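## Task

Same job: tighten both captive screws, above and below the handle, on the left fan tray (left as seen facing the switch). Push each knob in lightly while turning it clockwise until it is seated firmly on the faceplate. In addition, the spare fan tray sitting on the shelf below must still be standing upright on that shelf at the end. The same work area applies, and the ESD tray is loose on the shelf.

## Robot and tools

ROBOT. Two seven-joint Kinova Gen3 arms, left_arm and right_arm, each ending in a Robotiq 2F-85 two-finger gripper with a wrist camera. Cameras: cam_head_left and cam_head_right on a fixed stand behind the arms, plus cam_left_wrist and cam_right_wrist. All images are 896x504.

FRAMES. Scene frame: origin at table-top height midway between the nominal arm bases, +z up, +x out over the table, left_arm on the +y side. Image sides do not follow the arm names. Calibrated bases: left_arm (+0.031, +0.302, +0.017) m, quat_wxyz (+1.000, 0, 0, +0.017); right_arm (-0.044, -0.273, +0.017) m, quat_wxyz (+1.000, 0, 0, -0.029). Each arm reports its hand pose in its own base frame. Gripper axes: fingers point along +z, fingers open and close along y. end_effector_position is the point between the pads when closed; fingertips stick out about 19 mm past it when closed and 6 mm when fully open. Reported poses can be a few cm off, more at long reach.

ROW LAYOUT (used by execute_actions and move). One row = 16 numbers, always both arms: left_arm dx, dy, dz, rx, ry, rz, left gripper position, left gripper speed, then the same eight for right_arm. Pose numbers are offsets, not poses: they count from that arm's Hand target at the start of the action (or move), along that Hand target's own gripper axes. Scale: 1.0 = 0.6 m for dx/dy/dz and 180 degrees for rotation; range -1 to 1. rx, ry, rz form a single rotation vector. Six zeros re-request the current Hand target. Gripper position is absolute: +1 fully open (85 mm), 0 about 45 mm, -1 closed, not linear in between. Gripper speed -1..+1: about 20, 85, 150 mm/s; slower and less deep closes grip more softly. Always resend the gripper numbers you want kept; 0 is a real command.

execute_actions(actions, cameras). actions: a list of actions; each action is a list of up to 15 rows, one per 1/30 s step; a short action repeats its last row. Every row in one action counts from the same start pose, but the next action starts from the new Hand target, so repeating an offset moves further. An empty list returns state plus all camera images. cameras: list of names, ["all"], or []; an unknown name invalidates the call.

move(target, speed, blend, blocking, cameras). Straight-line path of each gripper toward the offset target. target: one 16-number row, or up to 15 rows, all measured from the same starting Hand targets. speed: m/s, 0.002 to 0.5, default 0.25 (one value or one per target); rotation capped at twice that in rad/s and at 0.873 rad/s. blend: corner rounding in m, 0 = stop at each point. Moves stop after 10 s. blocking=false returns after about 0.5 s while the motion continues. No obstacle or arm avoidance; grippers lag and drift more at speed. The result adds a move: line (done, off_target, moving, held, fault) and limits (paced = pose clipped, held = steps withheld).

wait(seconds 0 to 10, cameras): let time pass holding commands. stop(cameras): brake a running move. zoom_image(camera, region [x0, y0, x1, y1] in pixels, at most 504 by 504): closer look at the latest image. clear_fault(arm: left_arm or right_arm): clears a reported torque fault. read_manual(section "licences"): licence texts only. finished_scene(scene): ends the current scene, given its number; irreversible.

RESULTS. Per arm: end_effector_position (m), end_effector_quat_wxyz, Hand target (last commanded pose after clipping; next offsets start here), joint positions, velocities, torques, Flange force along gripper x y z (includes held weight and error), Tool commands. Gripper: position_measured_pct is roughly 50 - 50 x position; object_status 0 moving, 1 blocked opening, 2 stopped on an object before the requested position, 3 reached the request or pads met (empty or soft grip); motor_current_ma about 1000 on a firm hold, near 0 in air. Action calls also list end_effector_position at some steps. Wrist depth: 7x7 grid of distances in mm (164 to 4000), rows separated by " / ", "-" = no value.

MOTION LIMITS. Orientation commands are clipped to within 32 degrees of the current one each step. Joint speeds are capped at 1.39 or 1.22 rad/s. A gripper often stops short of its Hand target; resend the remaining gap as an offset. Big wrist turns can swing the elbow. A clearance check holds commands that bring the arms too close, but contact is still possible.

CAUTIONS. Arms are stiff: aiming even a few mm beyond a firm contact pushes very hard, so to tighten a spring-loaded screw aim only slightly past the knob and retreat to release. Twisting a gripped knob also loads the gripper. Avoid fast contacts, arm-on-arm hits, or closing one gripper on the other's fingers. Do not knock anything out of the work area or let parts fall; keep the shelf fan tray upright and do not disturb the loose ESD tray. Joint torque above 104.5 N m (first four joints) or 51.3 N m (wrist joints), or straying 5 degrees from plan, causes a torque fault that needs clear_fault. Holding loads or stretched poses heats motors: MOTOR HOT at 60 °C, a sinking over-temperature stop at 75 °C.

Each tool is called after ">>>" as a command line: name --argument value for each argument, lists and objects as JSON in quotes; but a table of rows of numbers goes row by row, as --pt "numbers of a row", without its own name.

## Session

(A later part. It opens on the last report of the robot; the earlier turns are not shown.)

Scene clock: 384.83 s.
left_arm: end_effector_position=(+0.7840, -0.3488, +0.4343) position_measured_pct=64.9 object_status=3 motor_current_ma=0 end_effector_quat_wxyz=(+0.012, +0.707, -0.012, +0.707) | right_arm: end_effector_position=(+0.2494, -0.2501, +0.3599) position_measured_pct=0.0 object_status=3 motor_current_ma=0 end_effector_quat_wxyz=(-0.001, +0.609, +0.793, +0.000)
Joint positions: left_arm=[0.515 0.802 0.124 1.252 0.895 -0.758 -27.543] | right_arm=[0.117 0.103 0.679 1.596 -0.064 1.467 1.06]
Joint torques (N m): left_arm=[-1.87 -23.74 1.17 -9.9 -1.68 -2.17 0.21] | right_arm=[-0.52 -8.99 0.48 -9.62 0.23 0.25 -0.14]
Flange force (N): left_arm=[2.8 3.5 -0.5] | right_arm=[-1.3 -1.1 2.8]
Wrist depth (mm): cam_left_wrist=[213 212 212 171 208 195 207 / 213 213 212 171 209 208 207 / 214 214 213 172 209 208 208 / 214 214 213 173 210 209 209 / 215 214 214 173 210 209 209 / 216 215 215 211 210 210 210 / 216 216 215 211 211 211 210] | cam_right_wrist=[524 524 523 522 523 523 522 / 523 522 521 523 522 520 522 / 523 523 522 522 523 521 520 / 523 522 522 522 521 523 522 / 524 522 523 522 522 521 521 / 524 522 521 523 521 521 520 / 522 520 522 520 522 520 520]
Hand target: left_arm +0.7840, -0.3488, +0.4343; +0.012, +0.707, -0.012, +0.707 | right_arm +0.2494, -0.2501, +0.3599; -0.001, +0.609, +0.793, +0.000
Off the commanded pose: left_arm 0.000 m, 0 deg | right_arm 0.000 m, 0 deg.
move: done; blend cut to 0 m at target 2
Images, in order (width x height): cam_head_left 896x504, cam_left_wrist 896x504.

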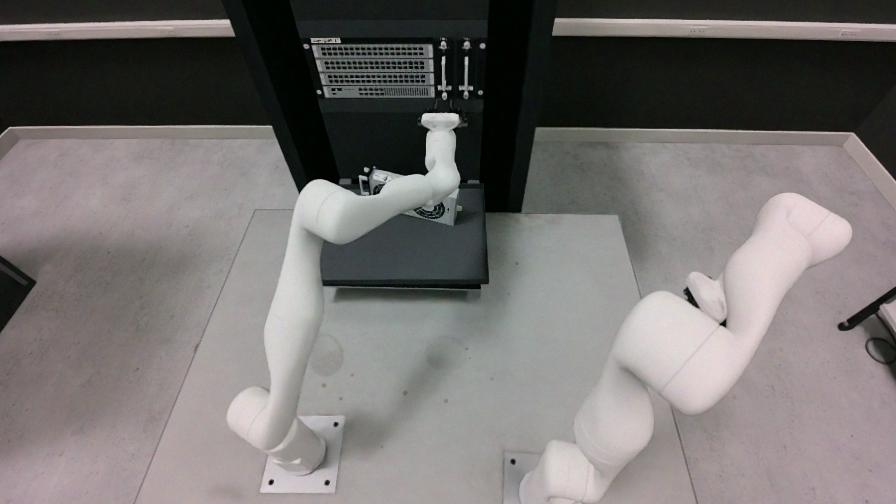

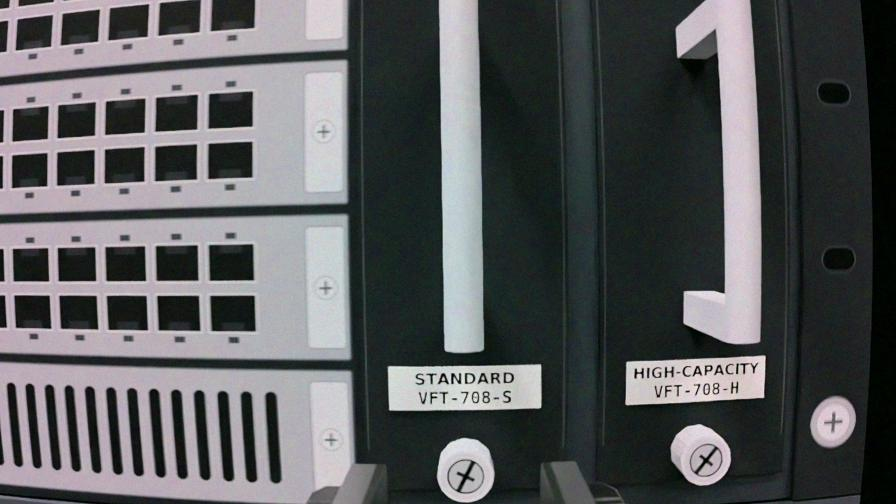

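>>> move --pt "-0.0018 0.0007 0.03 0 0 -0.4 -0.5 0 0 0 0 0 0 0 1 1" --pt "-0.0018 0.0007 0.0623 0 0 -0.5 -0.5 0 0 0 0 0 0 0 1 1" --speed '[0.4, 0.08]' --blend '[0.01, 0]' --cameras '["cam_left_wrist"]'

>>> zoom_image --camera "cam_left_wrist" --region '[376, 424, 556, 504]'

Scene clock: 401.07 s.
left_arm: end_effector_position=(+0.8213, -0.3505, +0.4332) position_measured_pct=74.9 object_status=3 motor_current_ma=0 end_effector_quat_wxyz=(+0.508, +0.508, +0.492, +0.491) | right_arm: end_effector_position=(+0.2494, -0.2501, +0.3599) position_measured_pct=0.0 object_status=3 motor_current_ma=0 end_effector_quat_wxyz=(-0.001, +0.609, +0.793, +0.000)
Joint positions: left_arm=[0.326 0.921 0.504 1.107 0.8 -0.836 -26.207] | right_arm=[0.117 0.103 0.679 1.596 -0.064 1.467 1.06]
Joint torques (N m): left_arm=[-1.91 -24.97 3.78 -9.36 -2.14 -1.61 0.13] | right_arm=[-0.46 -8.92 0.55 -9.69 0.26 0.26 -0.18]
Flange force (N): left_arm=[-4.1 2.3 1.1] | right_arm=[-1.0 -1.2 3.0]
Wrist depth (mm): cam_left_wrist=[174 173 173 175 173 173 172 / 174 174 173 175 174 173 173 / 175 174 173 175 175 174 173 / 175 174 174 176 175 174 174 / 176 175 174 176 175 174 174 / 176 175 175 174 173 172 172 / 176 176 175 174 173 173 172] | cam_right_wrist=[525 525 522 522 523 522 522 / 524 525 522 522 523 522 522 / 523 522 522 524 523 522 521 / 524 521 522 521 522 522 522 / 524 523 522 524 520 522 522 / 521 523 522 522 522 522 521 / 524 523 522 521 522 520 520]
Hand target: left_arm +0.8213, -0.3505, +0.4332; +0.508, +0.508, +0.492, +0.491 | right_arm +0.2494, -0.2501, +0.3599; -0.001, +0.609, +0.793, +0.000
Off the commanded pose: left_arm 0.000 m, 0 deg | right_arm 0.000 m, 0 deg.
move: done
Images, in order (width x height): cam_left_wrist 896x504.

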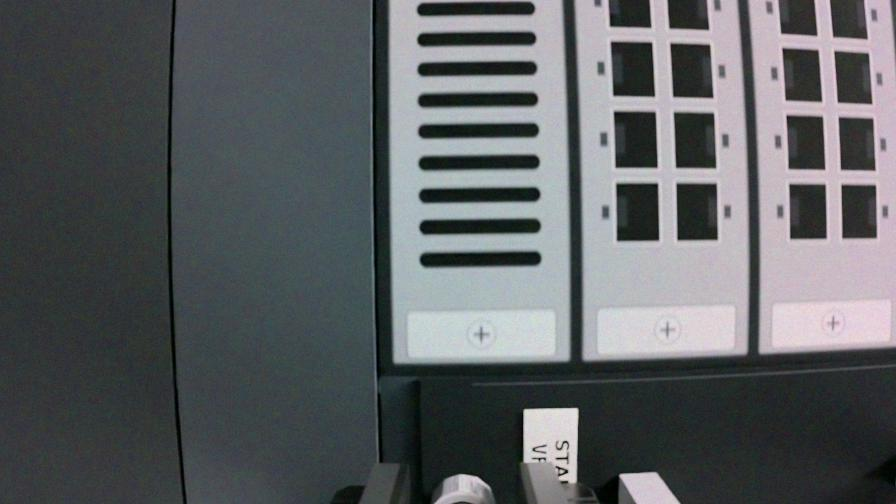

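Scaled by 2.800 from the camera's 896x504 image, which has a finer 1280x720 frame.

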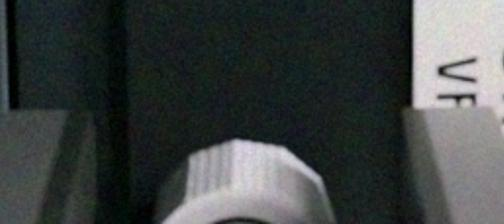

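>>> move --pt "0.0006 -0.0002 0 0 0 0.5 -0.55 0 0 0 0 0 0 0 1 1" --pt "0.0012 -0.0004 0 0 0 1.0 -0.55 0 0 0 0 0 0 0 1 1" --speed 0.436 --blend '[0.01, 0]' --cameras '["cam_left_wrist"]'

>>> zoom_image --camera "cam_left_wrist" --region '[376, 424, 556, 504]'

Scene clock: 423.80 s.
left_arm: end_effector_position=(+0.8213, -0.3498, +0.4330) position_measured_pct=77.5 object_status=3 motor_current_ma=0 end_effector_quat_wxyz=(+0.491, -0.492, +0.508, -0.508) | right_arm: end_effector_position=(+0.2494, -0.2501, +0.3599) position_measured_pct=0.0 object_status=3 motor_current_ma=0 end_effector_quat_wxyz=(-0.001, +0.609, +0.793, +0.000)
Joint positions: left_arm=[0.692 0.891 -0.323 1.088 1.064 -0.504 -29.003] | right_arm=[0.117 0.103 0.679 1.596 -0.064 1.467 1.06]
Joint torques (N m): left_arm=[-1.91 -24.88 -1.98 -10.14 -1.05 -2.41 0.26] | right_arm=[-0.44 -8.91 0.45 -9.58 0.35 0.28 -0.16]
Flange force (N): left_arm=[3.6 -3.2 -1.3] | right_arm=[-1.3 -1.0 2.8]
Wrist depth (mm): cam_left_wrist=[173 172 172 172 171 171 171 / 173 173 173 172 172 171 171 / - 173 173 172 172 172 171 / - 173 173 173 172 172 172 / 174 174 174 173 173 172 172 / 175 174 174 174 173 173 172 / 175 175 174 174 173 173 173] | cam_right_wrist=[523 523 522 522 522 522 522 / 524 522 524 521 522 522 522 / 521 523 523 524 520 521 522 / 522 524 523 522 523 522 520 / 520 522 523 522 522 522 519 / 523 521 520 524 521 521 521 / 522 522 522 521 522 520 520]
Hand target: left_arm +0.8213, -0.3498, +0.4330; +0.491, -0.492, +0.508, -0.508 | right_arm +0.2494, -0.2501, +0.3599; -0.001, +0.609, +0.793, +0.000
Off the commanded pose: left_arm 0.000 m, 0 deg | right_arm 0.000 m, 0 deg.
move: done; blend cut to 0 m at target 1
Images, in order (width x height): cam_left_wrist 896x504.

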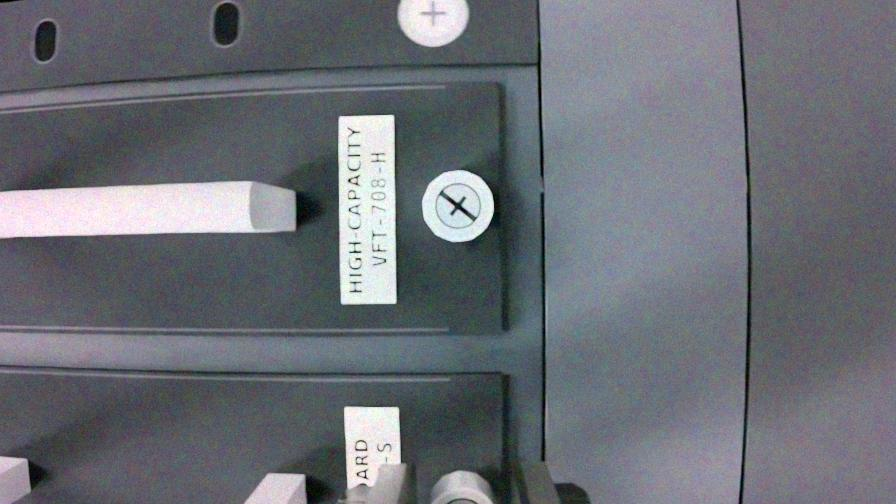

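Scaled by 2.800 from the camera's 896x504 image, which has a finer 1280x720 frame.

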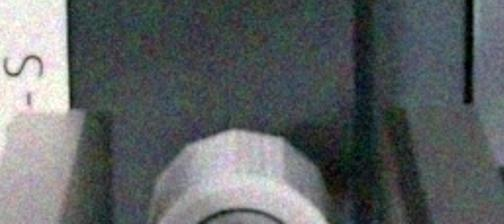

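>>> move --pt "0 0 -0.0005 0 0 -0.5 -0.55 0 0 0 0 0 0 0 1 1" --pt "-0.0002 0 -0.001 0 0 -0.995 -0.55 0 0 0 0 0 0 0 1 1" --pt "-0.0002 0 -0.001 0 0 -0.995 -0.72 -1 0 0 0 0 0 0 1 1" --pt "-0.0002 0 0.003 0 0 -0.995 -0.72 -1 0 0 0 0 0 0 1 1" --speed '[0.436, 0.436, 0.05, 0.02]' --blend '[0.01, 0, 0, 0]'

>>> move --target '[-0.0011, 0.0004, 0.0003, 0, 0, 0.5, -0.72, -1, 0,0,0,0,0,0,1,1]' --speed 0.436

Scene clock: 462.33 s.
left_arm: end_effector_position=(+0.8231, -0.3497, +0.4329) position_measured_pct=85.7 object_status=3 motor_current_ma=420 end_effector_quat_wxyz=(+0.504, +0.512, +0.488, +0.495) | right_arm: end_effector_position=(+0.2494, -0.2501, +0.3599) position_measured_pct=0.0 object_status=3 motor_current_ma=0 end_effector_quat_wxyz=(-0.001, +0.609, +0.793, +0.000)
Joint positions: left_arm=[0.362 0.909 0.413 1.1 0.833 -0.797 -26.185] | right_arm=[0.117 0.103 0.679 1.596 -0.064 1.467 1.06]
Joint torques (N m): left_arm=[-4.98 -24.47 1.73 -12.47 -2.65 -1.42 0.15] | right_arm=[-0.54 -8.95 0.53 -9.61 0.29 0.19 -0.19]
Flange force (N): left_arm=[-2.4 0.9 -13.3] | right_arm=[-1.6 -1.1 2.6]
Wrist depth (mm): cam_left_wrist=[172 172 171 173 172 171 171 / 173 172 171 173 172 172 171 / 173 173 172 174 173 172 171 / 173 173 172 174 173 172 172 / 174 173 173 174 174 173 172 / 174 173 173 172 171 171 170 / 174 174 173 172 172 171 171] | cam_right_wrist=[523 525 523 523 522 521 521 / 525 524 524 522 523 522 522 / 522 524 522 525 522 521 521 / 524 523 524 523 523 522 521 / 524 523 521 520 521 520 522 / 523 522 521 522 520 521 521 / 522 522 521 521 520 521 521]
Hand target: left_arm +0.8231, -0.3497, +0.4330; +0.504, +0.512, +0.488, +0.495 | right_arm +0.2494, -0.2501, +0.3599; -0.001, +0.609, +0.793, +0.000
Off the commanded pose: left_arm 0.000 m, 0 deg | right_arm 0.000 m, 0 deg.
move: done

Scene clock: 464.73 s.
left_arm: end_effector_position=(+0.8233, -0.3504, +0.4333) position_measured_pct=85.7 object_status=3 motor_current_ma=420 end_effector_quat_wxyz=(+0.007, +0.707, -0.017, +0.707) | right_arm: end_effector_position=(+0.2494, -0.2501, +0.3599) position_measured_pct=0.0 object_status=3 motor_current_ma=0 end_effector_quat_wxyz=(-0.001, +0.609, +0.793, +0.000)
Joint positions: left_arm=[0.543 0.878 0.006 1.086 0.972 -0.637 -27.591] | right_arm=[0.117 0.103 0.679 1.596 -0.064 1.467 1.06]
Joint torques (N m): left_arm=[-5.51 -19.58 -0.66 -12.93 -2.25 0.03 0.21] | right_arm=[-0.55 -8.98 0.57 -9.62 0.23 0.27 -0.13]
Flange force (N): left_arm=[4.3 -3.0 -29.5] | right_arm=[-1.2 -1.0 2.9]
Wrist depth (mm): cam_left_wrist=[174 173 173 - 169 169 - / 174 174 173 - 170 169 - / 175 174 173 - 170 170 - / 175 174 174 - 171 170 - / 176 175 174 - 171 170 - / 176 176 175 172 171 171 170 / 176 176 175 172 172 171 171] | cam_right_wrist=[523 522 525 524 523 522 521 / 523 522 523 523 524 523 521 / 523 523 523 524 522 520 521 / 523 522 522 523 522 521 520 / 521 523 522 522 523 522 520 / 522 523 522 522 522 521 522 / 522 523 523 522 520 521 519]
Hand target: left_arm +0.8233, -0.3504, +0.4332; +0.006, +0.707, -0.017, +0.707 | right_arm +0.2494, -0.2501, +0.3599; -0.001, +0.609, +0.793, +0.000
Off the commanded pose: left_arm 0.000 m, 0 deg | right_arm 0.000 m, 0 deg.
move: done

>>> move --target '[0.0004, 0.0011, 0, 0, 0, 0.49, -0.72, -1, 0,0,0,0,0,0,1,1]' --speed 0.436

>>> move --target '[0, 0, 0, 0, 0, 0.49, -0.72, -1, 0,0,0,0,0,0,1,1]' --speed 0.436

Scene clock: 472.73 s.
left_arm: end_effector_position=(+0.8233, -0.3510, +0.4334) position_measured_pct=85.7 object_status=3 motor_current_ma=420 end_effector_quat_wxyz=(+0.487, -0.496, +0.504, -0.512) | right_arm: end_effector_position=(+0.2494, -0.2501, +0.3599) position_measured_pct=0.0 object_status=3 motor_current_ma=0 end_effector_quat_wxyz=(-0.001, +0.609, +0.793, +0.000)
Joint positions: left_arm=[0.726 0.906 -0.405 1.073 1.101 -0.464 -28.967] | right_arm=[0.117 0.103 0.679 1.596 -0.064 1.467 1.06]
Joint torques (N m): left_arm=[-8.74 -22.24 -4.97 -12.86 -1.41 -2.07 0.29] | right_arm=[-0.43 -8.92 0.58 -9.69 0.24 0.25 -0.12]
Flange force (N): left_arm=[1.7 -2.7 -28.9] | right_arm=[-0.7 -1.1 3.0]
Wrist depth (mm): cam_left_wrist=[171 171 170 170 170 169 634 / 172 171 171 171 170 170 170 / - 172 171 171 171 170 170 / - 172 171 171 171 170 170 / 173 172 172 171 171 171 171 / 173 173 173 172 172 171 171 / 173 173 173 172 172 171 171] | cam_right_wrist=[522 523 523 522 523 522 521 / 524 524 525 522 523 521 521 / 523 524 523 522 522 521 522 / 523 521 522 521 522 520 520 / 524 521 523 523 522 521 520 / 525 522 522 522 520 522 522 / 522 521 523 520 522 521 521]
Hand target: left_arm +0.8233, -0.3510, +0.4334; +0.487, -0.496, +0.504, -0.512 | right_arm +0.2494, -0.2501, +0.3599; -0.001, +0.609, +0.793, +0.000
Off the commanded pose: left_arm 0.000 m, 0 deg | right_arm 0.000 m, 0 deg.
move: done

Scene clock: 475.27 s.
left_arm: end_effector_position=(+0.8232, -0.3510, +0.4334) position_measured_pct=85.7 object_status=3 motor_current_ma=420 end_effector_quat_wxyz=(+0.706, -0.005, +0.707, -0.029) | right_arm: end_effector_position=(+0.2494, -0.2501, +0.3599) position_measured_pct=0.0 object_status=3 motor_current_ma=0 end_effector_quat_wxyz=(-0.001, +0.609, +0.793, +0.000)
Joint positions: left_arm=[0.927 1.035 -0.959 1.062 1.209 -0.199 -30.202] | right_arm=[0.117 0.103 0.679 1.596 -0.064 1.467 1.06]
Joint torques (N m): left_arm=[-9.33 -25.16 -9.31 -15.04 -1.06 -4.18 0.19] | right_arm=[-0.49 -8.91 0.52 -9.61 0.23 0.26 -0.18]
Flange force (N): left_arm=no reading | right_arm=[-1.2 -1.2 2.8]
Wrist depth (mm): cam_left_wrist=[172 171 171 171 170 169 169 / 172 172 171 171 171 170 169 / 173 172 171 171 171 170 169 / 173 173 172 171 171 170 170 / 173 172 172 171 171 170 170 / 176 173 172 172 171 171 171 / 174 174 175 174 174 174 173] | cam_right_wrist=[523 523 525 522 522 522 522 / 524 524 522 523 523 522 520 / 525 524 523 522 522 522 519 / 521 524 520 521 520 523 521 / 523 523 524 523 523 522 522 / 525 522 522 522 521 520 518 / 523 523 522 520 520 521 520]
Hand target: left_arm +0.8233, -0.3510, +0.4334; +0.706, -0.005, +0.707, -0.029 | right_arm +0.2494, -0.2501, +0.3599; -0.001, +0.609, +0.793, +0.000
Off the commanded pose: left_arm 0.000 m, 0 deg | right_arm 0.000 m, 0 deg.
move: done

>>> move --pt "0 0 -0.0005 0 0 0 -0.72 -1 0 0 0 0 0 0 1 1" --pt "0 0 -0.0005 0 0 0 -0.55 0 0 0 0 0 0 0 1 1" --pt "0 0 -0.002 0 0 -0.5 -0.55 0 0 0 0 0 0 0 1 1" --pt "0.0004 0.0011 -0.0043 0 0 -0.99 -0.55 0 0 0 0 0 0 0 1 1" --pt "0.0007 0.0022 -0.0043 0 0 0.52 -0.55 0 0 0 0 0 0 0 1 1" --pt "0.0007 0.0022 -0.0043 0 0 0.52 -0.72 -1 0 0 0 0 0 0 1 1" --pt "0.0007 0.0022 0 0 0 0.52 -0.72 -1 0 0 0 0 0 0 1 1" --speed '[0.05, 0.05, 0.436, 0.436, 0.436, 0.05, 0.03]' --blend '[0, 0, 0.01, 0.01, 0, 0, 0]' --cameras '["cam_left_wrist"]'

>>> zoom_image --camera "cam_left_wrist" --region '[376, 424, 556, 504]'

Scene clock: 502.57 s.
left_arm: end_effector_position=(+0.8233, -0.3498, +0.4330) position_measured_pct=85.7 object_status=3 motor_current_ma=460 end_effector_quat_wxyz=(+0.504, +0.512, +0.488, +0.495) | right_arm: end_effector_position=(+0.2494, -0.2501, +0.3599) position_measured_pct=0.0 object_status=3 motor_current_ma=0 end_effector_quat_wxyz=(-0.001, +0.609, +0.793, +0.000)
Joint positions: left_arm=[0.546 0.877 -0.001 1.088 0.972 -0.634 -26.014] | right_arm=[0.117 0.103 0.679 1.596 -0.064 1.467 1.06]
Joint torques (N m): left_arm=[-4.02 -22.53 -0.41 -11.18 -1.71 -1.32 0.15] | right_arm=[-0.46 -8.94 0.62 -9.67 0.24 0.25 -0.17]
Flange force (N): left_arm=[-1.4 3.7 -12.8] | right_arm=[-0.9 -1.1 3.0]
Wrist depth (mm): cam_left_wrist=[172 171 171 172 172 171 170 / 172 172 171 173 172 172 171 / 173 172 171 173 173 172 171 / 173 173 172 173 173 172 172 / 174 173 172 174 173 173 172 / 174 173 173 172 171 171 170 / 174 174 173 172 171 171 170] | cam_right_wrist=[523 523 523 523 522 524 523 / 523 523 521 523 523 521 521 / 523 523 522 522 522 522 520 / 523 523 521 523 522 522 521 / 523 522 522 522 521 521 519 / 522 522 520 522 522 521 521 / 524 521 520 521 522 521 522]
Hand target: left_arm +0.8233, -0.3497, +0.4329; +0.504, +0.512, +0.488, +0.495 | right_arm +0.2494, -0.2501, +0.3599; -0.001, +0.609, +0.793, +0.000
Off the commanded pose: left_arm 0.000 m, 0 deg | right_arm 0.000 m, 0 deg.
move: done
Images, in order (width x height): cam_left_wrist 896x504.

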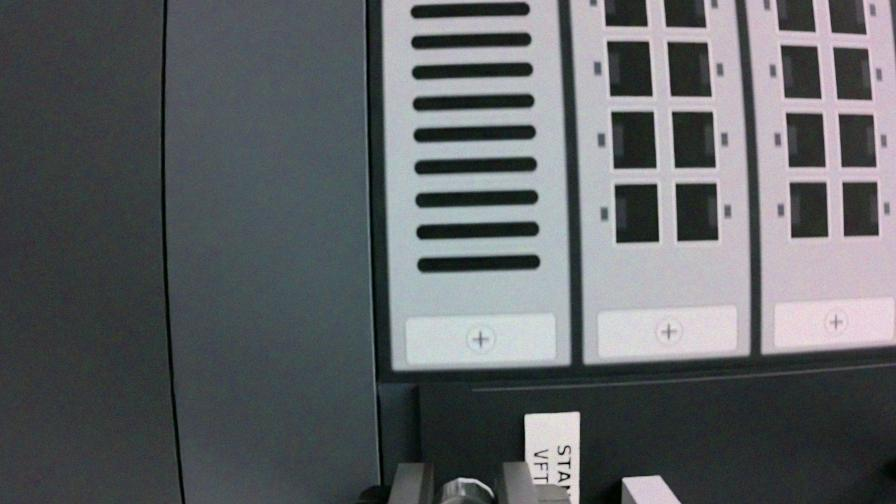

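Scaled by 2.800 from the camera's 896x504 image, which has a finer 1280x720 frame.

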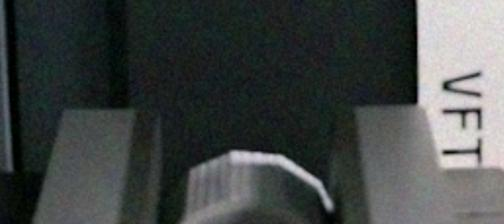

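>>> move --pt "0 0 0.0003 0 0 0.5 -0.72 -1 0 0 0 0 0 0 1 1" --pt "0 0 0.0003 0 0 0.99 -0.72 -1 0 0 0 0 0 0 1 1" --speed 0.436 --blend '[0.01, 0]'

Scene clock: 510.70 s.
left_arm: end_effector_position=(+0.8235, -0.3498, +0.4330) position_measured_pct=85.7 object_status=3 motor_current_ma=460 end_effector_quat_wxyz=(+0.487, -0.496, +0.505, -0.512) | right_arm: end_effector_position=(+0.2494, -0.2501, +0.3599) position_measured_pct=0.0 object_status=3 motor_current_ma=0 end_effector_quat_wxyz=(-0.001, +0.609, +0.793, +0.000)
Joint positions: left_arm=[0.945 1.058 -1.029 1.064 1.174 -0.163 -28.572] | right_arm=[0.117 0.103 0.679 1.596 -0.064 1.467 1.06]
Joint torques (N m): left_arm=[-14.76 -24.62 -11.23 2.51 0.71 -3.87 0.22] | right_arm=[-0.45 -8.95 0.52 -9.57 0.24 0.22 -0.23]
Flange force (N): left_arm=no reading | right_arm=[-1.5 -1.1 2.6]
Wrist depth (mm): cam_left_wrist=[171 171 170 170 170 169 169 / 172 171 171 171 170 170 169 / - 172 171 171 170 170 169 / - 172 171 171 171 170 170 / 172 172 172 172 171 171 170 / 173 173 172 172 171 171 171 / 173 173 173 172 172 171 171] | cam_right_wrist=[522 525 523 522 523 523 522 / 521 524 523 522 521 522 522 / 523 524 522 524 522 520 522 / 524 523 522 522 521 522 521 / 522 525 520 522 520 522 520 / 524 523 521 520 520 521 523 / 523 522 524 522 523 521 521]
Hand target: left_arm +0.8235, -0.3497, +0.4330; +0.487, -0.496, +0.504, -0.512 | right_arm +0.2494, -0.2501, +0.3599; -0.001, +0.609, +0.793, +0.000
Off the commanded pose: left_arm 0.000 m, 0 deg | right_arm 0.000 m, 0 deg.
move: done

>>> move --pt "0 0 0 0 0 0 -0.55 -0.5 0 0 0 0 0 0 1 1" --pt "0 0 -0.035 0 0 0 -0.5 0 0 0 0 0 0 0 1 1" --pt "0 0 -0.035 0 0 -0.5 -0.5 0 0 0 0 0 0 0 1 1" --pt "0 0 -0.035 0 0 -1.0 -0.5 0 0 0 0 0 0 0 1 1" --pt "0 0 -0.035 0 0 0.5 -0.5 0 0 0 0 0 0 0 1 1" --pt "0 0 -0.035 0 0 0 -0.5 0 0 0 0 0 0 0 1 1" --speed '[0.05, 0.1, 0.436, 0.436, 0.436, 0.436]' --blend '[0, 0.01, 0.01, 0.01, 0.01, 0]'

Scene clock: 542.87 s.
left_arm: end_effector_position=(+0.8025, -0.3490, +0.4330) position_measured_pct=74.9 object_status=3 motor_current_ma=0 end_effector_quat_wxyz=(+0.487, -0.496, +0.504, -0.512) | right_arm: end_effector_position=(+0.2494, -0.2501, +0.3599) position_measured_pct=0.0 object_status=3 motor_current_ma=0 end_effector_quat_wxyz=(-0.001, +0.609, +0.793, +0.000)
Joint positions: left_arm=[0.27 0.913 0.635 1.193 0.743 -0.928 -23.07] | right_arm=[0.117 0.103 0.679 1.596 -0.064 1.467 1.06]
Joint torques (N m): left_arm=[-1.89 -24.16 4.83 -8.81 -2.24 -1.57 0.23] | right_arm=[-0.51 -8.95 0.54 -9.61 0.25 0.26 -0.2]
Flange force (N): left_arm=[4.3 -2.1 1.3] | right_arm=[-1.4 -1.1 2.9]
Wrist depth (mm): cam_left_wrist=[641 192 191 191 191 190 638 / 192 192 192 191 191 190 190 / 193 193 192 191 191 191 190 / 193 193 192 192 192 191 191 / 194 196 195 195 192 191 191 / 194 194 193 193 192 192 191 / 194 194 194 193 193 192 192] | cam_right_wrist=[525 525 523 522 524 520 523 / 525 523 525 520 524 522 521 / 525 523 522 522 522 520 521 / 523 524 522 523 522 520 523 / 523 522 523 521 520 522 521 / 523 520 521 522 523 522 522 / 523 522 521 521 521 519 520]
Hand target: left_arm +0.8025, -0.3490, +0.4330; +0.487, -0.496, +0.504, -0.512 | right_arm +0.2494, -0.2501, +0.3599; -0.001, +0.609, +0.793, +0.000
Off the commanded pose: left_arm 0.000 m, 0 deg | right_arm 0.000 m, 0 deg.
move: done; blend cut to 0 m at target 2

>>> move --target '[0, 0, 0.0325, 0, 0, 0, -0.5, 0, 0,0,0,0,0,0,1,1]' --speed 0.08 --cameras '["cam_left_wrist"]'

>>> zoom_image --camera "cam_left_wrist" --region '[376, 424, 556, 504]'

>>> move --pt "0 0 0 0 0 -0.5 -0.5 0 0 0 0 0 0 0 1 1" --pt "0 0 0 0 0 -0.995 -0.5 0 0 0 0 0 0 0 1 1" --speed 0.436 --blend '[0.01, 0]' --cameras '["cam_left_wrist"]'

>>> zoom_image --camera "cam_left_wrist" --region '[376, 424, 556, 504]'

Scene clock: 554.70 s.
left_arm: end_effector_position=(+0.8220, -0.3497, +0.4329) position_measured_pct=74.9 object_status=3 motor_current_ma=0 end_effector_quat_wxyz=(+0.487, -0.496, +0.504, -0.512) | right_arm: end_effector_position=(+0.2494, -0.2501, +0.3599) position_measured_pct=0.0 object_status=3 motor_current_ma=0 end_effector_quat_wxyz=(-0.001, +0.609, +0.793, +0.000)
Joint positions: left_arm=[0.273 0.949 0.633 1.11 0.749 -0.884 -23.108] | right_arm=[0.117 0.103 0.679 1.596 -0.064 1.467 1.06]
Joint torques (N m): left_arm=[-1.86 -24.97 4.76 -8.95 -2.23 -1.45 0.25] | right_arm=[-0.5 -8.98 0.59 -9.65 0.24 0.19 -0.19]
Flange force (N): left_arm=[4.3 -2.1 1.6] | right_arm=[-1.3 -1.1 2.7]
Wrist depth (mm): cam_left_wrist=[172 172 172 171 171 171 170 / 173 173 172 172 172 171 171 / - 173 172 172 172 171 171 / - 173 173 173 172 172 171 / 174 174 173 173 172 172 172 / 174 174 173 173 173 172 172 / 175 175 174 173 173 173 172] | cam_right_wrist=[524 524 521 523 522 522 523 / 525 524 523 523 522 522 521 / 522 523 525 522 523 522 522 / 522 522 522 523 520 522 521 / 522 524 522 524 522 520 518 / 522 522 522 523 522 521 521 / 522 523 522 522 521 521 520]
Hand target: left_arm +0.8220, -0.3497, +0.4329; +0.487, -0.496, +0.504, -0.512 | right_arm +0.2494, -0.2501, +0.3599; -0.001, +0.609, +0.793, +0.000
Off the commanded pose: left_arm 0.000 m, 0 deg | right_arm 0.000 m, 0 deg.
move: done
Images, in order (width x height): cam_left_wrist 896x504.

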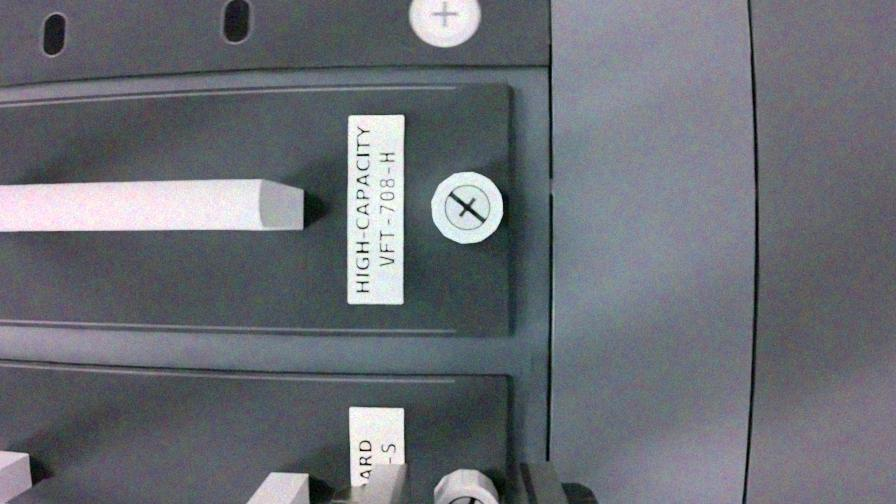

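Scaled by 2.800 from the camera's 896x504 image, which has a finer 1280x720 frame.

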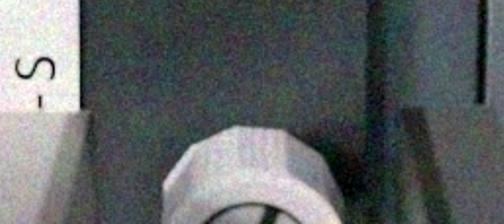

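Scene clock: 558.77 s.
left_arm: end_effector_position=(+0.8220, -0.3497, +0.4330) position_measured_pct=74.9 object_status=3 motor_current_ma=0 end_effector_quat_wxyz=(+0.508, +0.508, +0.492, +0.491) | right_arm: end_effector_position=(+0.2494, -0.2501, +0.3599) position_measured_pct=0.0 object_status=3 motor_current_ma=0 end_effector_quat_wxyz=(-0.001, +0.609, +0.793, +0.000)
Joint positions: left_arm=[0.085 1.319 1.558 1.12 0.274 -1.183 -20.526] | right_arm=[0.117 0.103 0.679 1.596 -0.064 1.467 1.06]
Joint torques (N m): left_arm=[-1.81 -24.92 8.79 -1.85 -2.94 0.15 0.16] | right_arm=[-0.5 -8.97 0.49 -9.7 0.25 0.24 -0.17]
Flange force (N): left_arm=[-5.5 2.1 3.2] | right_arm=[-1.2 -1.2 3.0]
Wrist depth (mm): cam_left_wrist=[173 172 172 173 173 172 172 / 173 173 172 174 173 173 172 / 174 173 173 174 174 173 172 / 174 173 173 175 174 173 173 / 174 174 173 175 174 174 173 / 175 174 174 173 172 172 171 / 175 175 174 174 172 172 171] | cam_right_wrist=[525 524 522 523 524 523 522 / 524 525 522 523 522 521 522 / 524 523 525 522 521 523 522 / 524 522 522 522 521 522 521 / 521 522 522 521 522 520 520 / 522 522 523 520 521 520 520 / 522 523 522 522 521 520 521]
Hand target: left_arm +0.8220, -0.3497, +0.4330; +0.508, +0.508, +0.492, +0.491 | right_arm +0.2494, -0.2501, +0.3599; -0.001, +0.609, +0.793, +0.000
Off the commanded pose: left_arm 0.000 m, 0 deg | right_arm 0.000 m, 0 deg.
move: done
Images, in order (width x height): cam_left_wrist 896x504.

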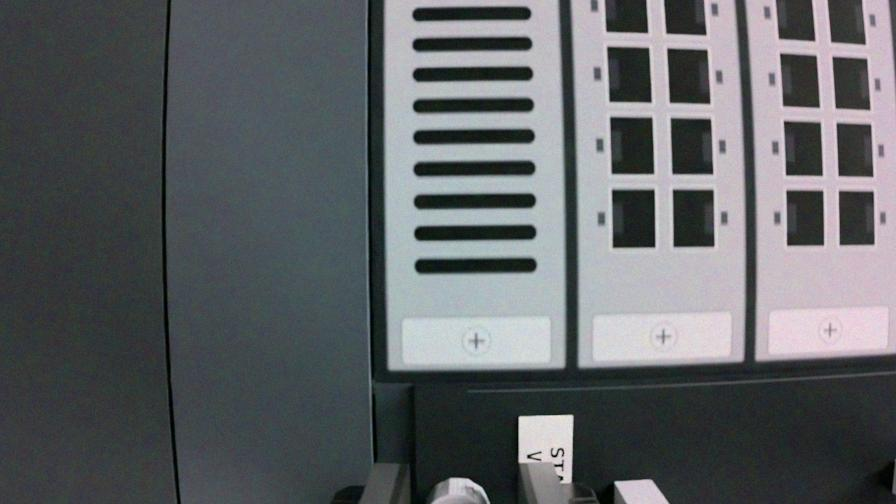

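Scaled by 2.800 from the camera's 896x504 image, which has a finer 1280x720 frame.

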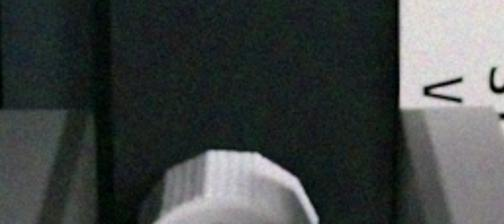

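>>> move --pt "-0.0003 -0.0022 -0.0023 0 0 0 -0.55 0 0 0 0 0 0 0 1 1" --pt "-0.0003 -0.0022 -0.0023 0 0 0 -0.72 -1 0 0 0 0 0 0 1 1" --pt "-0.0003 -0.0022 0.002 0 0 0 -0.72 -1 0 0 0 0 0 0 1 1" --pt "-0.0014 -0.0016 0.0022 0 0 0.5 -0.72 -1 0 0 0 0 0 0 1 1" --speed '[0.05, 0.05, 0.03, 0.436]'

>>> move --target '[0.0007, 0.0012, 0, 0, 0, 0.49, -0.72, -1, 0,0,0,0,0,0,1,1]' --speed 0.436

Scene clock: 596.37 s.
left_arm: end_effector_position=(+0.8233, -0.3506, +0.4320) position_measured_pct=85.7 object_status=3 motor_current_ma=370 end_effector_quat_wxyz=(+0.012, +0.707, -0.012, +0.707) | right_arm: end_effector_position=(+0.2494, -0.2501, +0.3599) position_measured_pct=0.0 object_status=3 motor_current_ma=0 end_effector_quat_wxyz=(-0.001, +0.609, +0.793, +0.000)
Joint positions: left_arm=[0.142 1.092 1.065 1.11 0.554 -1.04 -21.78] | right_arm=[0.117 0.103 0.679 1.596 -0.064 1.467 1.06]
Joint torques (N m): left_arm=[-7.08 -16.41 4.16 -17.65 -5.64 7.33 0.2] | right_arm=[-0.51 -8.95 0.5 -9.69 0.29 0.24 -0.2]
Flange force (N): left_arm=[-2.2 -18.7 -78.9] | right_arm=[-1.4 -1.2 3.0]
Wrist depth (mm): cam_left_wrist=[174 174 173 - 170 169 - / 174 174 174 - 170 170 - / 175 175 174 - 171 170 - / 176 175 174 - 171 170 - / 176 176 175 - 171 171 - / 176 176 175 172 172 171 - / 177 177 176 173 173 172 171] | cam_right_wrist=[523 524 522 524 522 523 521 / 522 523 523 523 521 520 522 / 523 524 523 522 522 521 519 / 522 522 524 523 522 520 520 / 522 521 523 522 521 520 522 / 522 521 522 522 521 520 521 / 522 522 520 521 521 519 520]
Hand target: left_arm +0.8233, -0.3506, +0.4320; +0.012, +0.707, -0.012, +0.707 | right_arm +0.2494, -0.2501, +0.3599; -0.001, +0.609, +0.793, +0.000
Off the commanded pose: left_arm 0.000 m, 0 deg | right_arm 0.000 m, 0 deg.
move: done

Scene clock: 598.67 s.
left_arm: end_effector_position=(+0.8233, -0.3513, +0.4324) position_measured_pct=85.7 object_status=3 motor_current_ma=370 end_effector_quat_wxyz=(+0.483, -0.500, +0.500, -0.516) | right_arm: end_effector_position=(+0.2494, -0.2501, +0.3599) position_measured_pct=0.0 object_status=3 motor_current_ma=0 end_effector_quat_wxyz=(-0.001, +0.609, +0.793, +0.000)
Joint positions: left_arm=[0.282 0.951 0.619 1.1 0.756 -0.877 -23.09] | right_arm=[0.117 0.103 0.679 1.596 -0.064 1.467 1.06]
Joint torques (N m): left_arm=[-6 -16.78 2.54 -19.8 -6.1 5.68 0.28] | right_arm=[-0.49 -8.93 0.54 -9.67 0.31 0.23 -0.21]
Flange force (N): left_arm=[-19.6 1.0 -76.5] | right_arm=[-1.3 -1.2 2.9]
Wrist depth (mm): cam_left_wrist=[172 171 171 170 170 170 613 / 172 172 171 171 171 170 170 / - 172 172 171 171 171 170 / - 172 172 172 171 171 171 / 173 173 172 172 172 171 171 / 174 173 173 173 172 171 171 / 174 173 173 173 172 172 172] | cam_right_wrist=[525 523 522 522 523 522 522 / 525 522 523 521 520 522 521 / 523 523 522 523 522 523 521 / 524 523 522 523 522 520 521 / 524 524 521 522 521 522 520 / 521 523 523 522 522 521 520 / 521 523 522 522 520 520 520]
Hand target: left_arm +0.8233, -0.3513, +0.4324; +0.483, -0.500, +0.500, -0.516 | right_arm +0.2494, -0.2501, +0.3599; -0.001, +0.609, +0.793, +0.000
Off the commanded pose: left_arm 0.000 m, 0 deg | right_arm 0.000 m, 0 deg.
move: done

>>> move --target '[0, 0, -0.0012, 0, 0, 0, -0.72, -1, 0,0,0,0,0,0,1,1]' --speed 0.05

Scene clock: 611.63 s.
left_arm: end_effector_position=(+0.8226, -0.3512, +0.4324) position_measured_pct=85.7 object_status=3 motor_current_ma=370 end_effector_quat_wxyz=(+0.483, -0.500, +0.500, -0.516) | right_arm: end_effector_position=(+0.2494, -0.2501, +0.3599) position_measured_pct=0.0 object_status=3 motor_current_ma=0 end_effector_quat_wxyz=(-0.001, +0.609, +0.793, +0.000)
Joint positions: left_arm=[0.282 0.949 0.619 1.103 0.756 -0.879 -23.089] | right_arm=[0.117 0.103 0.679 1.596 -0.064 1.467 1.06]
Joint torques (N m): left_arm=[-2.19 -20.38 4.36 -12.4 -3.66 2.12 0.23] | right_arm=[-0.57 -8.98 0.56 -9.67 0.28 0.24 -0.15]
Flange force (N): left_arm=[-6.9 -2.1 -30.1] | right_arm=[-1.4 -1.1 2.9]
Wrist depth (mm): cam_left_wrist=[172 172 171 171 170 170 618 / 172 172 172 171 171 170 170 / - 172 172 171 171 171 170 / - 173 172 172 171 171 171 / 173 173 172 172 172 172 171 / 174 173 173 173 172 172 172 / 174 174 173 173 173 172 172] | cam_right_wrist=[525 524 522 523 521 522 522 / 523 524 523 521 522 521 522 / 522 523 523 521 523 523 521 / 523 521 522 522 521 523 521 / 523 522 521 524 520 522 522 / 521 522 522 520 522 521 521 / 522 522 520 522 521 522 520]
Hand target: left_arm +0.8225, -0.3513, +0.4324; +0.483, -0.500, +0.501, -0.516 | right_arm +0.2494, -0.2501, +0.3599; -0.001, +0.609, +0.793, +0.000
Off the commanded pose: left_arm 0.000 m, 0 deg | right_arm 0.000 m, 0 deg.
move: done

>>> move --pt "0 0 0 0 0 0.49 -0.72 -1 0 0 0 0 0 0 1 1" --speed 0.436

>>> move --pt "0 0 0 0 0 0.49 -0.72 -1 0 0 0 0 0 0 1 1" --speed 0.436 --cameras '["cam_left_wrist"]'

>>> zoom_image --camera "cam_left_wrist" --region '[376, 424, 556, 504]'

Scene clock: 622.57 s.
left_arm: end_effector_position=(+0.8225, -0.3513, +0.4325) position_measured_pct=85.7 object_status=3 motor_current_ma=370 end_effector_quat_wxyz=(+0.706, -0.011, +0.707, -0.034) | right_arm: end_effector_position=(+0.2494, -0.2501, +0.3599) position_measured_pct=0.0 object_status=3 motor_current_ma=0 end_effector_quat_wxyz=(-0.001, +0.609, +0.793, +0.000)
Joint positions: left_arm=[0.453 0.887 0.21 1.093 0.905 -0.721 -24.451] | right_arm=[0.117 0.103 0.679 1.596 -0.064 1.467 1.06]
Joint torques (N m): left_arm=[-0.79 -20.82 2.74 -13.2 -3.3 1.33 0.21] | right_arm=[-0.52 -9.01 0.54 -9.6 0.24 0.26 -0.18]
Flange force (N): left_arm=[-3.1 7.3 -26.7] | right_arm=[-1.5 -1.0 2.8]
Wrist depth (mm): cam_left_wrist=[173 172 172 171 171 170 170 / 173 173 172 171 171 170 170 / 173 173 172 172 171 171 170 / 174 173 172 172 172 171 171 / 174 173 173 172 172 171 171 / 177 174 173 173 172 172 171 / 175 174 175 175 175 174 174] | cam_right_wrist=[523 523 522 524 522 521 521 / 522 524 523 521 522 521 522 / 523 524 522 522 522 521 520 / 524 523 523 522 522 523 520 / 523 522 522 523 521 522 521 / 523 524 521 522 522 522 520 / 522 523 522 522 520 521 522]
Hand target: left_arm +0.8226, -0.3513, +0.4324; +0.706, -0.011, +0.707, -0.034 | right_arm +0.2494, -0.2501, +0.3599; -0.001, +0.609, +0.793, +0.000
Off the commanded pose: left_arm 0.000 m, 0 deg | right_arm 0.000 m, 0 deg.
move: done

Scene clock: 624.93 s.
left_arm: end_effector_position=(+0.8225, -0.3513, +0.4324) position_measured_pct=85.7 object_status=3 motor_current_ma=370 end_effector_quat_wxyz=(+0.531, +0.485, +0.515, +0.467) | right_arm: end_effector_position=(+0.2494, -0.2501, +0.3599) position_measured_pct=0.0 object_status=3 motor_current_ma=0 end_effector_quat_wxyz=(-0.001, +0.609, +0.793, +0.000)
Joint positions: left_arm=[0.632 0.884 -0.187 1.082 1.032 -0.56 -25.831] | right_arm=[0.117 0.103 0.679 1.596 -0.064 1.467 1.06]
Joint torques (N m): left_arm=[-0.34 -18.55 1.18 -11.34 -2.13 0.9 0.11] | right_arm=[-0.41 -8.92 0.51 -9.68 0.24 0.23 -0.18]
Flange force (N): left_arm=[5.6 7.0 -21.8] | right_arm=[-0.9 -1.2 2.9]
Wrist depth (mm): cam_left_wrist=[172 172 171 173 172 172 171 / 173 172 172 173 173 172 172 / 173 173 172 174 173 173 172 / 174 173 172 174 174 173 172 / 174 173 173 175 174 173 173 / 174 174 173 173 172 172 173 / 175 174 173 173 172 172 171] | cam_right_wrist=[523 522 523 522 521 522 522 / 524 524 522 523 521 521 522 / 523 523 523 522 522 520 520 / 522 523 522 523 520 521 519 / 521 523 522 520 521 521 520 / 522 523 522 520 522 521 520 / 522 522 522 522 521 518 520]
Hand target: left_arm +0.8226, -0.3513, +0.4324; +0.531, +0.485, +0.515, +0.467 | right_arm +0.2494, -0.2501, +0.3599; -0.001, +0.609, +0.793, +0.000
Off the commanded pose: left_arm 0.000 m, 0 deg | right_arm 0.000 m, 0 deg.
move: done
Images, in order (width x height): cam_left_wrist 896x504.

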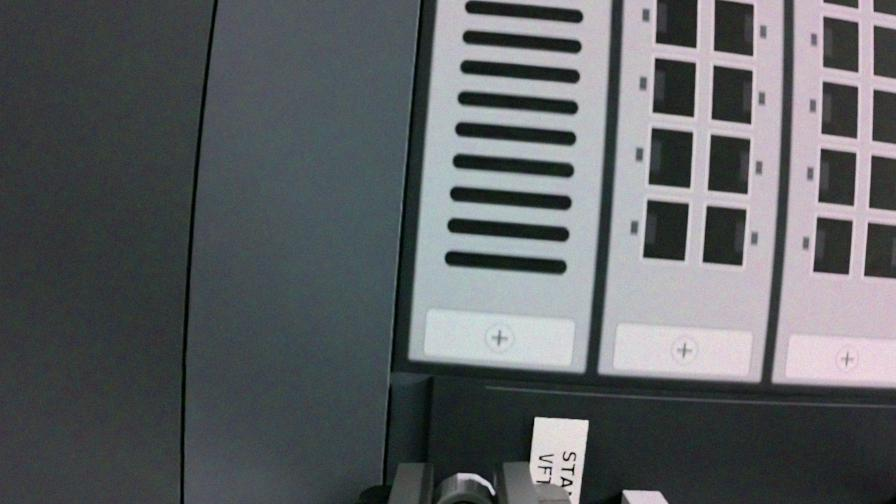

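Scaled by 2.800 from the camera's 896x504 image, which has a finer 1280x720 frame.

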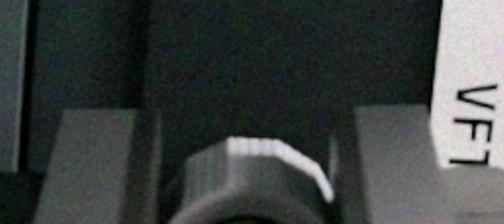

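>>> move --target '[0, 0, 0, 0, 0, 0.49, -0.72, -1, 0,0,0,0,0,0,1,1]' --speed 0.436

Scene clock: 630.63 s.
left_arm: end_effector_position=(+0.8225, -0.3513, +0.4324) position_measured_pct=85.7 object_status=3 motor_current_ma=370 end_effector_quat_wxyz=(+0.056, +0.707, +0.033, +0.705) | right_arm: end_effector_position=(+0.2494, -0.2501, +0.3599) position_measured_pct=0.0 object_status=3 motor_current_ma=0 end_effector_quat_wxyz=(-0.001, +0.609, +0.793, +0.000)
Joint positions: left_arm=[0.82 0.947 -0.635 1.071 1.159 -0.362 -27.177] | right_arm=[0.117 0.103 0.679 1.596 -0.064 1.467 1.06]
Joint torques (N m): left_arm=[-2.36 -18.58 -2.04 -8 -0.74 -0.47 0.19] | right_arm=[-0.5 -8.97 0.47 -9.72 0.29 0.24 -0.17]
Flange force (N): left_arm=no reading | right_arm=[-1.3 -1.2 3.1]
Wrist depth (mm): cam_left_wrist=[174 174 173 170 169 169 - / 175 174 174 171 170 169 169 / 175 175 174 171 170 170 170 / 176 175 174 172 171 170 - / 176 175 175 172 171 171 - / 176 176 175 172 171 171 - / 177 176 176 173 172 171 171] | cam_right_wrist=[525 525 522 522 521 522 523 / 524 523 521 521 522 522 521 / 525 525 523 523 519 522 520 / 523 522 521 522 521 522 522 / 523 523 522 522 521 521 522 / 523 522 522 521 522 520 520 / 522 522 520 520 520 520 522]
Hand target: left_arm +0.8225, -0.3513, +0.4324; +0.056, +0.707, +0.033, +0.705 | right_arm +0.2494, -0.2501, +0.3599; -0.001, +0.609, +0.793, +0.000
Off the commanded pose: left_arm 0.000 m, 0 deg | right_arm 0.000 m, 0 deg.
move: done

>>> move --target '[0, 0, -0.001, 0, 0, 0, -0.72, -1, 0,0,0,0,0,0,1,1]' --speed 0.03

Scene clock: 637.03 s.
left_arm: end_effector_position=(+0.8220, -0.3512, +0.4324) position_measured_pct=85.7 object_status=3 motor_current_ma=370 end_effector_quat_wxyz=(+0.056, +0.707, +0.033, +0.705) | right_arm: end_effector_position=(+0.2494, -0.2501, +0.3599) position_measured_pct=0.0 object_status=3 motor_current_ma=0 end_effector_quat_wxyz=(-0.001, +0.609, +0.793, +0.000)
Joint positions: left_arm=[0.821 0.945 -0.635 1.074 1.157 -0.363 -27.175] | right_arm=[0.117 0.103 0.679 1.596 -0.064 1.467 1.06]
Joint torques (N m): left_arm=[2.96 -21.17 -0.9 -2.82 0.19 -1.28 0.21] | right_arm=[-0.49 -8.94 0.59 -9.67 0.27 0.25 -0.14]
Flange force (N): left_arm=no reading | right_arm=[-1.0 -1.1 2.9]
Wrist depth (mm): cam_left_wrist=[174 174 173 170 170 169 - / 175 174 174 171 170 170 169 / 175 175 174 171 171 170 170 / 176 175 175 172 171 171 - / 176 176 175 172 171 171 - / 177 176 175 172 172 172 - / 177 176 176 173 172 172 171] | cam_right_wrist=[524 523 522 523 523 521 520 / 523 525 523 521 522 523 522 / 525 523 522 523 523 522 522 / 522 522 522 522 522 522 522 / 524 522 523 522 523 521 520 / 522 524 521 521 522 520 520 / 524 521 522 522 521 522 521]
Hand target: left_arm +0.8219, -0.3513, +0.4324; +0.056, +0.707, +0.033, +0.705 | right_arm +0.2494, -0.2501, +0.3599; -0.001, +0.609, +0.793, +0.000
Off the commanded pose: left_arm 0.000 m, 0 deg | right_arm 0.000 m, 0 deg.
move: done

>>> move --pt "0 0 0 0 0 0 -0.57 -0.3 0 0 0 0 0 0 1 1" --pt "0.0003 -0.001 0 0 0 -0.5 -0.57 -0.3 0 0 0 0 0 0 1 1" --pt "0.0006 -0.0021 0 0 0 -0.98 -0.57 -0.3 0 0 0 0 0 0 1 1" --pt "0.0006 -0.0021 0 0 0 0.56 -0.57 -0.3 0 0 0 0 0 0 1 1" --pt "0.0006 -0.0021 0 0 0 0.56 -0.72 -1 0 0 0 0 0 0 1 1" --speed 0.436 --blend '[0, 0.01, 0.01, 0, 0]'

Scene clock: 678.73 s.
left_arm: end_effector_position=(+0.8220, -0.3500, +0.4326) position_measured_pct=85.7 object_status=0 motor_current_ma=390 end_effector_quat_wxyz=(+0.507, -0.476, +0.523, -0.493) | right_arm: end_effector_position=(+0.2494, -0.2501, +0.3599) position_measured_pct=0.0 object_status=3 motor_current_ma=0 end_effector_quat_wxyz=(-0.001, +0.609, +0.793, +0.000)
Joint positions: left_arm=[0.368 0.905 0.4 1.104 0.836 -0.795 -23.082] | right_arm=[0.117 0.103 0.679 1.596 -0.064 1.467 1.06]
Joint torques (N m): left_arm=[-3.36 -23.4 2.46 -9.86 -1.75 -1.46 0.25] | right_arm=[-0.49 -9 0.53 -9.67 0.25 0.27 -0.13]
Flange force (N): left_arm=[3.6 -3.7 -4.1] | right_arm=[-1.1 -1.0 3.0]
Wrist depth (mm): cam_left_wrist=[565 172 172 172 171 170 170 / 173 172 172 172 171 171 171 / 173 173 172 172 172 171 171 / - - 173 173 172 172 172 / 174 174 173 173 172 172 172 / 177 174 174 173 173 172 172 / 175 174 174 173 173 173 172] | cam_right_wrist=[526 522 522 524 522 522 522 / 524 523 525 522 522 520 523 / 524 523 523 522 522 522 522 / 524 524 521 522 522 522 522 / 525 522 522 522 520 520 522 / 523 523 520 521 520 521 521 / 522 523 521 523 522 519 523]
Hand target: left_arm +0.8220, -0.3500, +0.4326; +0.507, -0.476, +0.523, -0.493 | right_arm +0.2494, -0.2501, +0.3599; -0.001, +0.609, +0.793, +0.000
Off the commanded pose: left_arm 0.000 m, 0 deg | right_arm 0.000 m, 0 deg.
move: done

>>> move --target '[0, 0, 0.0003, 0, 0, 0.49, -0.72, -1, 0,0,0,0,0,0,1,1]' --speed 0.436

>>> move --target '[0, 0, 0.0003, 0, 0, 0.49, -0.72, -1, 0,0,0,0,0,0,1,1]' --speed 0.436

Scene clock: 688.47 s.
left_arm: end_effector_position=(+0.8222, -0.3500, +0.4327) position_measured_pct=85.7 object_status=3 motor_current_ma=380 end_effector_quat_wxyz=(+0.707, +0.023, +0.707, -0.001) | right_arm: end_effector_position=(+0.2494, -0.2501, +0.3599) position_measured_pct=0.0 object_status=3 motor_current_ma=0 end_effector_quat_wxyz=(-0.001, +0.609, +0.793, +0.000)
Joint positions: left_arm=[0.546 0.876 0 1.093 0.969 -0.637 -24.456] | right_arm=[0.117 0.103 0.679 1.596 -0.064 1.467 1.06]
Joint torques (N m): left_arm=[-4.38 -20.93 -0.5 -7.32 -0.37 -1.8 0.21] | right_arm=[-0.48 -8.97 0.55 -9.7 0.28 0.25 -0.16]
Flange force (N): left_arm=[-7.8 -6.1 -0.4] | right_arm=[-1.1 -1.1 3.0]
Wrist depth (mm): cam_left_wrist=[173 173 172 172 171 171 170 / 174 173 172 172 171 171 170 / 174 173 173 172 172 171 170 / 174 174 173 172 172 171 171 / 174 174 173 173 172 172 171 / 175 175 174 173 173 172 174 / 178 177 176 176 175 175 174] | cam_right_wrist=[524 524 523 521 520 521 522 / 522 523 523 524 522 522 520 / 524 523 524 522 523 522 522 / 523 523 522 522 522 520 522 / 523 522 522 522 521 520 522 / 522 522 521 524 520 521 523 / 522 520 522 522 521 521 523]
Hand target: left_arm +0.8222, -0.3500, +0.4326; +0.707, +0.023, +0.707, -0.001 | right_arm +0.2494, -0.2501, +0.3599; -0.001, +0.609, +0.793, +0.000
Off the commanded pose: left_arm 0.000 m, 0 deg | right_arm 0.000 m, 0 deg.
move: done

Scene clock: 690.87 s.
left_arm: end_effector_position=(+0.8223, -0.3500, +0.4326) position_measured_pct=85.7 object_status=3 motor_current_ma=380 end_effector_quat_wxyz=(+0.508, +0.508, +0.492, +0.491) | right_arm: end_effector_position=(+0.2494, -0.2501, +0.3599) position_measured_pct=0.0 object_status=3 motor_current_ma=0 end_effector_quat_wxyz=(-0.001, +0.609, +0.793, +0.000)
Joint positions: left_arm=[0.731 0.905 -0.416 1.081 1.093 -0.462 -25.825] | right_arm=[0.117 0.103 0.679 1.596 -0.064 1.467 1.06]
Joint torques (N m): left_arm=[-8.28 -20.61 -4.61 -4.9 0.36 -2.58 0.16] | right_arm=[-0.43 -8.92 0.62 -9.67 0.28 0.28 -0.17]
Flange force (N): left_arm=[-11.4 9.1 -1.1] | right_arm=[-0.9 -1.1 3.0]
Wrist depth (mm): cam_left_wrist=[173 172 172 173 173 172 172 / 173 172 172 174 173 172 172 / 173 173 172 174 174 173 172 / 174 173 173 175 174 173 173 / 174 174 173 175 174 174 173 / 175 174 173 173 172 171 171 / 175 175 174 173 172 172 171] | cam_right_wrist=[523 522 524 522 522 523 522 / 523 522 521 521 523 520 520 / 524 523 523 521 522 521 522 / 525 524 522 523 523 522 522 / 524 521 522 524 521 522 521 / 522 522 520 521 522 520 522 / 521 522 522 520 521 521 520]
Hand target: left_arm +0.8223, -0.3500, +0.4326; +0.508, +0.508, +0.492, +0.491 | right_arm +0.2494, -0.2501, +0.3599; -0.001, +0.609, +0.793, +0.000
Off the commanded pose: left_arm 0.000 m, 0 deg | right_arm 0.000 m, 0 deg.
move: done

>>> move --pt "0 0 0 0 0 0 -0.57 0 0 0 0 0 0 0 1 1" --pt "0 0 -0.0002 0 0 -0.5 -0.57 0 0 0 0 0 0 0 1 1" --pt "0 0 -0.0004 0 0 -0.97 -0.57 0 0 0 0 0 0 0 1 1" --pt "0 0 -0.0004 0 0 -0.97 -0.72 -1 0 0 0 0 0 0 1 1" --pt "-0.0003 0.0003 0 0 0 -0.49 -0.72 -1 0 0 0 0 0 0 1 1" --pt "-0.0006 0.0006 0.0003 0 0 0 -0.72 -1 0 0 0 0 0 0 1 1" --speed 0.436 --blend '[0, 0.01, 0, 0, 0.01, 0]'

Scene clock: 712.07 s.
left_arm: end_effector_position=(+0.8225, -0.3503, +0.4330) position_measured_pct=85.7 object_status=3 motor_current_ma=340 end_effector_quat_wxyz=(+0.508, +0.508, +0.492, +0.491) | right_arm: end_effector_position=(+0.2494, -0.2501, +0.3599) position_measured_pct=0.0 object_status=3 motor_current_ma=0 end_effector_quat_wxyz=(-0.001, +0.609, +0.793, +0.000)
Joint positions: left_arm=[0.781 0.925 -0.537 1.075 1.13 -0.407 -25.775] | right_arm=[0.117 0.103 0.679 1.596 -0.064 1.467 1.06]
Joint torques (N m): left_arm=[-8.25 -21.57 -5.43 -7.24 -0.24 -2.57 0.12] | right_arm=[-0.49 -8.94 0.58 -9.72 0.26 0.22 -0.13]
Flange force (N): left_arm=[-8.3 6.6 -10.2] | right_arm=[-0.8 -1.1 3.0]
Wrist depth (mm): cam_left_wrist=[172 172 171 173 172 171 171 / 173 173 172 174 173 172 172 / 173 173 172 174 173 173 172 / 174 173 173 174 174 173 172 / 174 174 173 174 174 173 173 / 174 174 173 173 172 171 171 / 175 174 174 173 172 172 171] | cam_right_wrist=[523 523 521 523 524 524 520 / 524 524 522 521 522 520 522 / 524 523 523 522 523 522 522 / 523 522 522 521 522 521 521 / 523 524 522 522 522 522 522 / 522 523 521 522 522 521 520 / 521 522 523 524 520 522 522]
Hand target: left_arm +0.8225, -0.3503, +0.4330; +0.508, +0.508, +0.492, +0.491 | right_arm +0.2494, -0.2501, +0.3599; -0.001, +0.609, +0.793, +0.000
Off the commanded pose: left_arm 0.000 m, 0 deg | right_arm 0.000 m, 0 deg.
move: done

>>> move --pt "0 0 0 0 0 0 -0.57 0 0 0 0 0 0 0 1 1" --pt "0 0 -0.0002 0 0 -0.5 -0.57 0 0 0 0 0 0 0 1 1" --pt "0 0 -0.0005 0 0 -1.0 -0.57 0 0 0 0 0 0 0 1 1" --pt "0.0003 -0.0006 -0.0005 0 0 0.5 -0.57 0 0 0 0 0 0 0 1 1" --pt "0.0005 -0.0012 -0.0005 0 0 0 -0.57 0 0 0 0 0 0 0 1 1" --pt "0.0005 -0.0012 -0.0005 0 0 0 -0.72 -1 0 0 0 0 0 0 1 1" --speed 0.436 --blend '[0, 0.01, 0.01, 0.01, 0, 0]'

>>> move --pt "0 0.0002 0.0003 0 0 0.5 -0.72 -1 0 0 0 0 0 0 1 1" --pt "-0.0002 0.0005 0.0006 0 0 1.0 -0.72 -1 0 0 0 0 0 0 1 1" --pt "-0.0004 0.0008 0.0009 0 0 -0.5 -0.72 -1 0 0 0 0 0 0 1 1" --pt "-0.0005 0.0012 0.0012 0 0 0 -0.72 -1 0 0 0 0 0 0 1 1" --speed 0.436 --blend '[0.01, 0.01, 0.01, 0]'

Scene clock: 747.60 s.
left_arm: end_effector_position=(+0.8222, -0.3500, +0.4322) position_measured_pct=85.7 object_status=0 motor_current_ma=350 end_effector_quat_wxyz=(+0.508, +0.508, +0.492, +0.491) | right_arm: end_effector_position=(+0.2494, -0.2501, +0.3599) position_measured_pct=0.0 object_status=3 motor_current_ma=0 end_effector_quat_wxyz=(-0.001, +0.609, +0.793, +0.000)
Joint positions: left_arm=[0.156 1.064 0.999 1.116 0.587 -1.02 -20.17] | right_arm=[0.117 0.103 0.679 1.596 -0.064 1.467 1.06]
Joint torques (N m): left_arm=[-2.91 -24.37 6.5 -7.63 -2.75 -0.85 0.15] | right_arm=[-0.51 -8.89 0.52 -9.69 0.25 0.19 -0.16]
Flange force (N): left_arm=[-5.0 1.9 -1.0] | right_arm=[-1.0 -1.3 2.8]
Wrist depth (mm): cam_left_wrist=[173 172 172 174 173 172 172 / 173 173 172 174 173 173 172 / 174 173 173 174 174 173 173 / 174 173 173 175 174 173 173 / 174 174 173 175 174 174 173 / 175 174 174 173 172 172 171 / 175 175 174 173 172 172 172] | cam_right_wrist=[524 525 523 522 522 522 521 / 523 524 523 522 520 520 522 / 522 523 520 522 521 520 522 / 524 523 521 522 522 521 520 / 522 523 522 524 521 521 521 / 523 524 521 524 522 521 522 / 522 522 521 520 522 520 520]
Hand target: left_arm +0.8222, -0.3500, +0.4323; +0.508, +0.508, +0.492, +0.491 | right_arm +0.2494, -0.2501, +0.3599; -0.001, +0.609, +0.793, +0.000
Off the commanded pose: left_arm 0.000 m, 0 deg | right_arm 0.000 m, 0 deg.
move: done

Scene clock: 756.07 s.
left_arm: end_effector_position=(+0.8229, -0.3503, +0.4330) position_measured_pct=85.7 object_status=3 motor_current_ma=340 end_effector_quat_wxyz=(+0.508, +0.508, +0.492, +0.491) | right_arm: end_effector_position=(+0.2494, -0.2501, +0.3599) position_measured_pct=0.0 object_status=3 motor_current_ma=0 end_effector_quat_wxyz=(-0.001, +0.609, +0.793, +0.000)
Joint positions: left_arm=[0.875 0.984 -0.792 1.068 1.188 -0.285 -25.644] | right_arm=[0.117 0.103 0.679 1.596 -0.064 1.467 1.06]
Joint torques (N m): left_arm=[-4.44 -22.61 -5.93 -7.54 -0.88 -2.55 -0.3] | right_arm=[-0.54 -8.94 0.59 -9.65 0.28 0.3 -0.18]
Flange force (N): left_arm=no reading | right_arm=[-1.3 -1.2 3.1]
Wrist depth (mm): cam_left_wrist=[172 171 171 173 172 171 171 / 172 172 171 173 172 172 171 / 173 172 171 173 173 172 172 / 173 173 172 174 173 173 172 / 174 173 172 174 173 173 172 / 174 173 173 172 171 171 170 / 174 174 173 172 171 171 171] | cam_right_wrist=[522 524 523 523 522 523 523 / 524 523 522 522 524 522 521 / 524 523 523 523 521 523 521 / 524 522 522 523 524 522 520 / 522 522 522 521 522 521 521 / 522 522 524 523 520 521 522 / 524 522 522 521 522 522 520]
Hand target: left_arm +0.8229, -0.3503, +0.4330; +0.508, +0.508, +0.492, +0.491 | right_arm +0.2494, -0.2501, +0.3599; -0.001, +0.609, +0.793, +0.000
Off the commanded pose: left_arm 0.000 m, 0 deg | right_arm 0.000 m, 0 deg.
move: done; blend cut to 0 m at target 1


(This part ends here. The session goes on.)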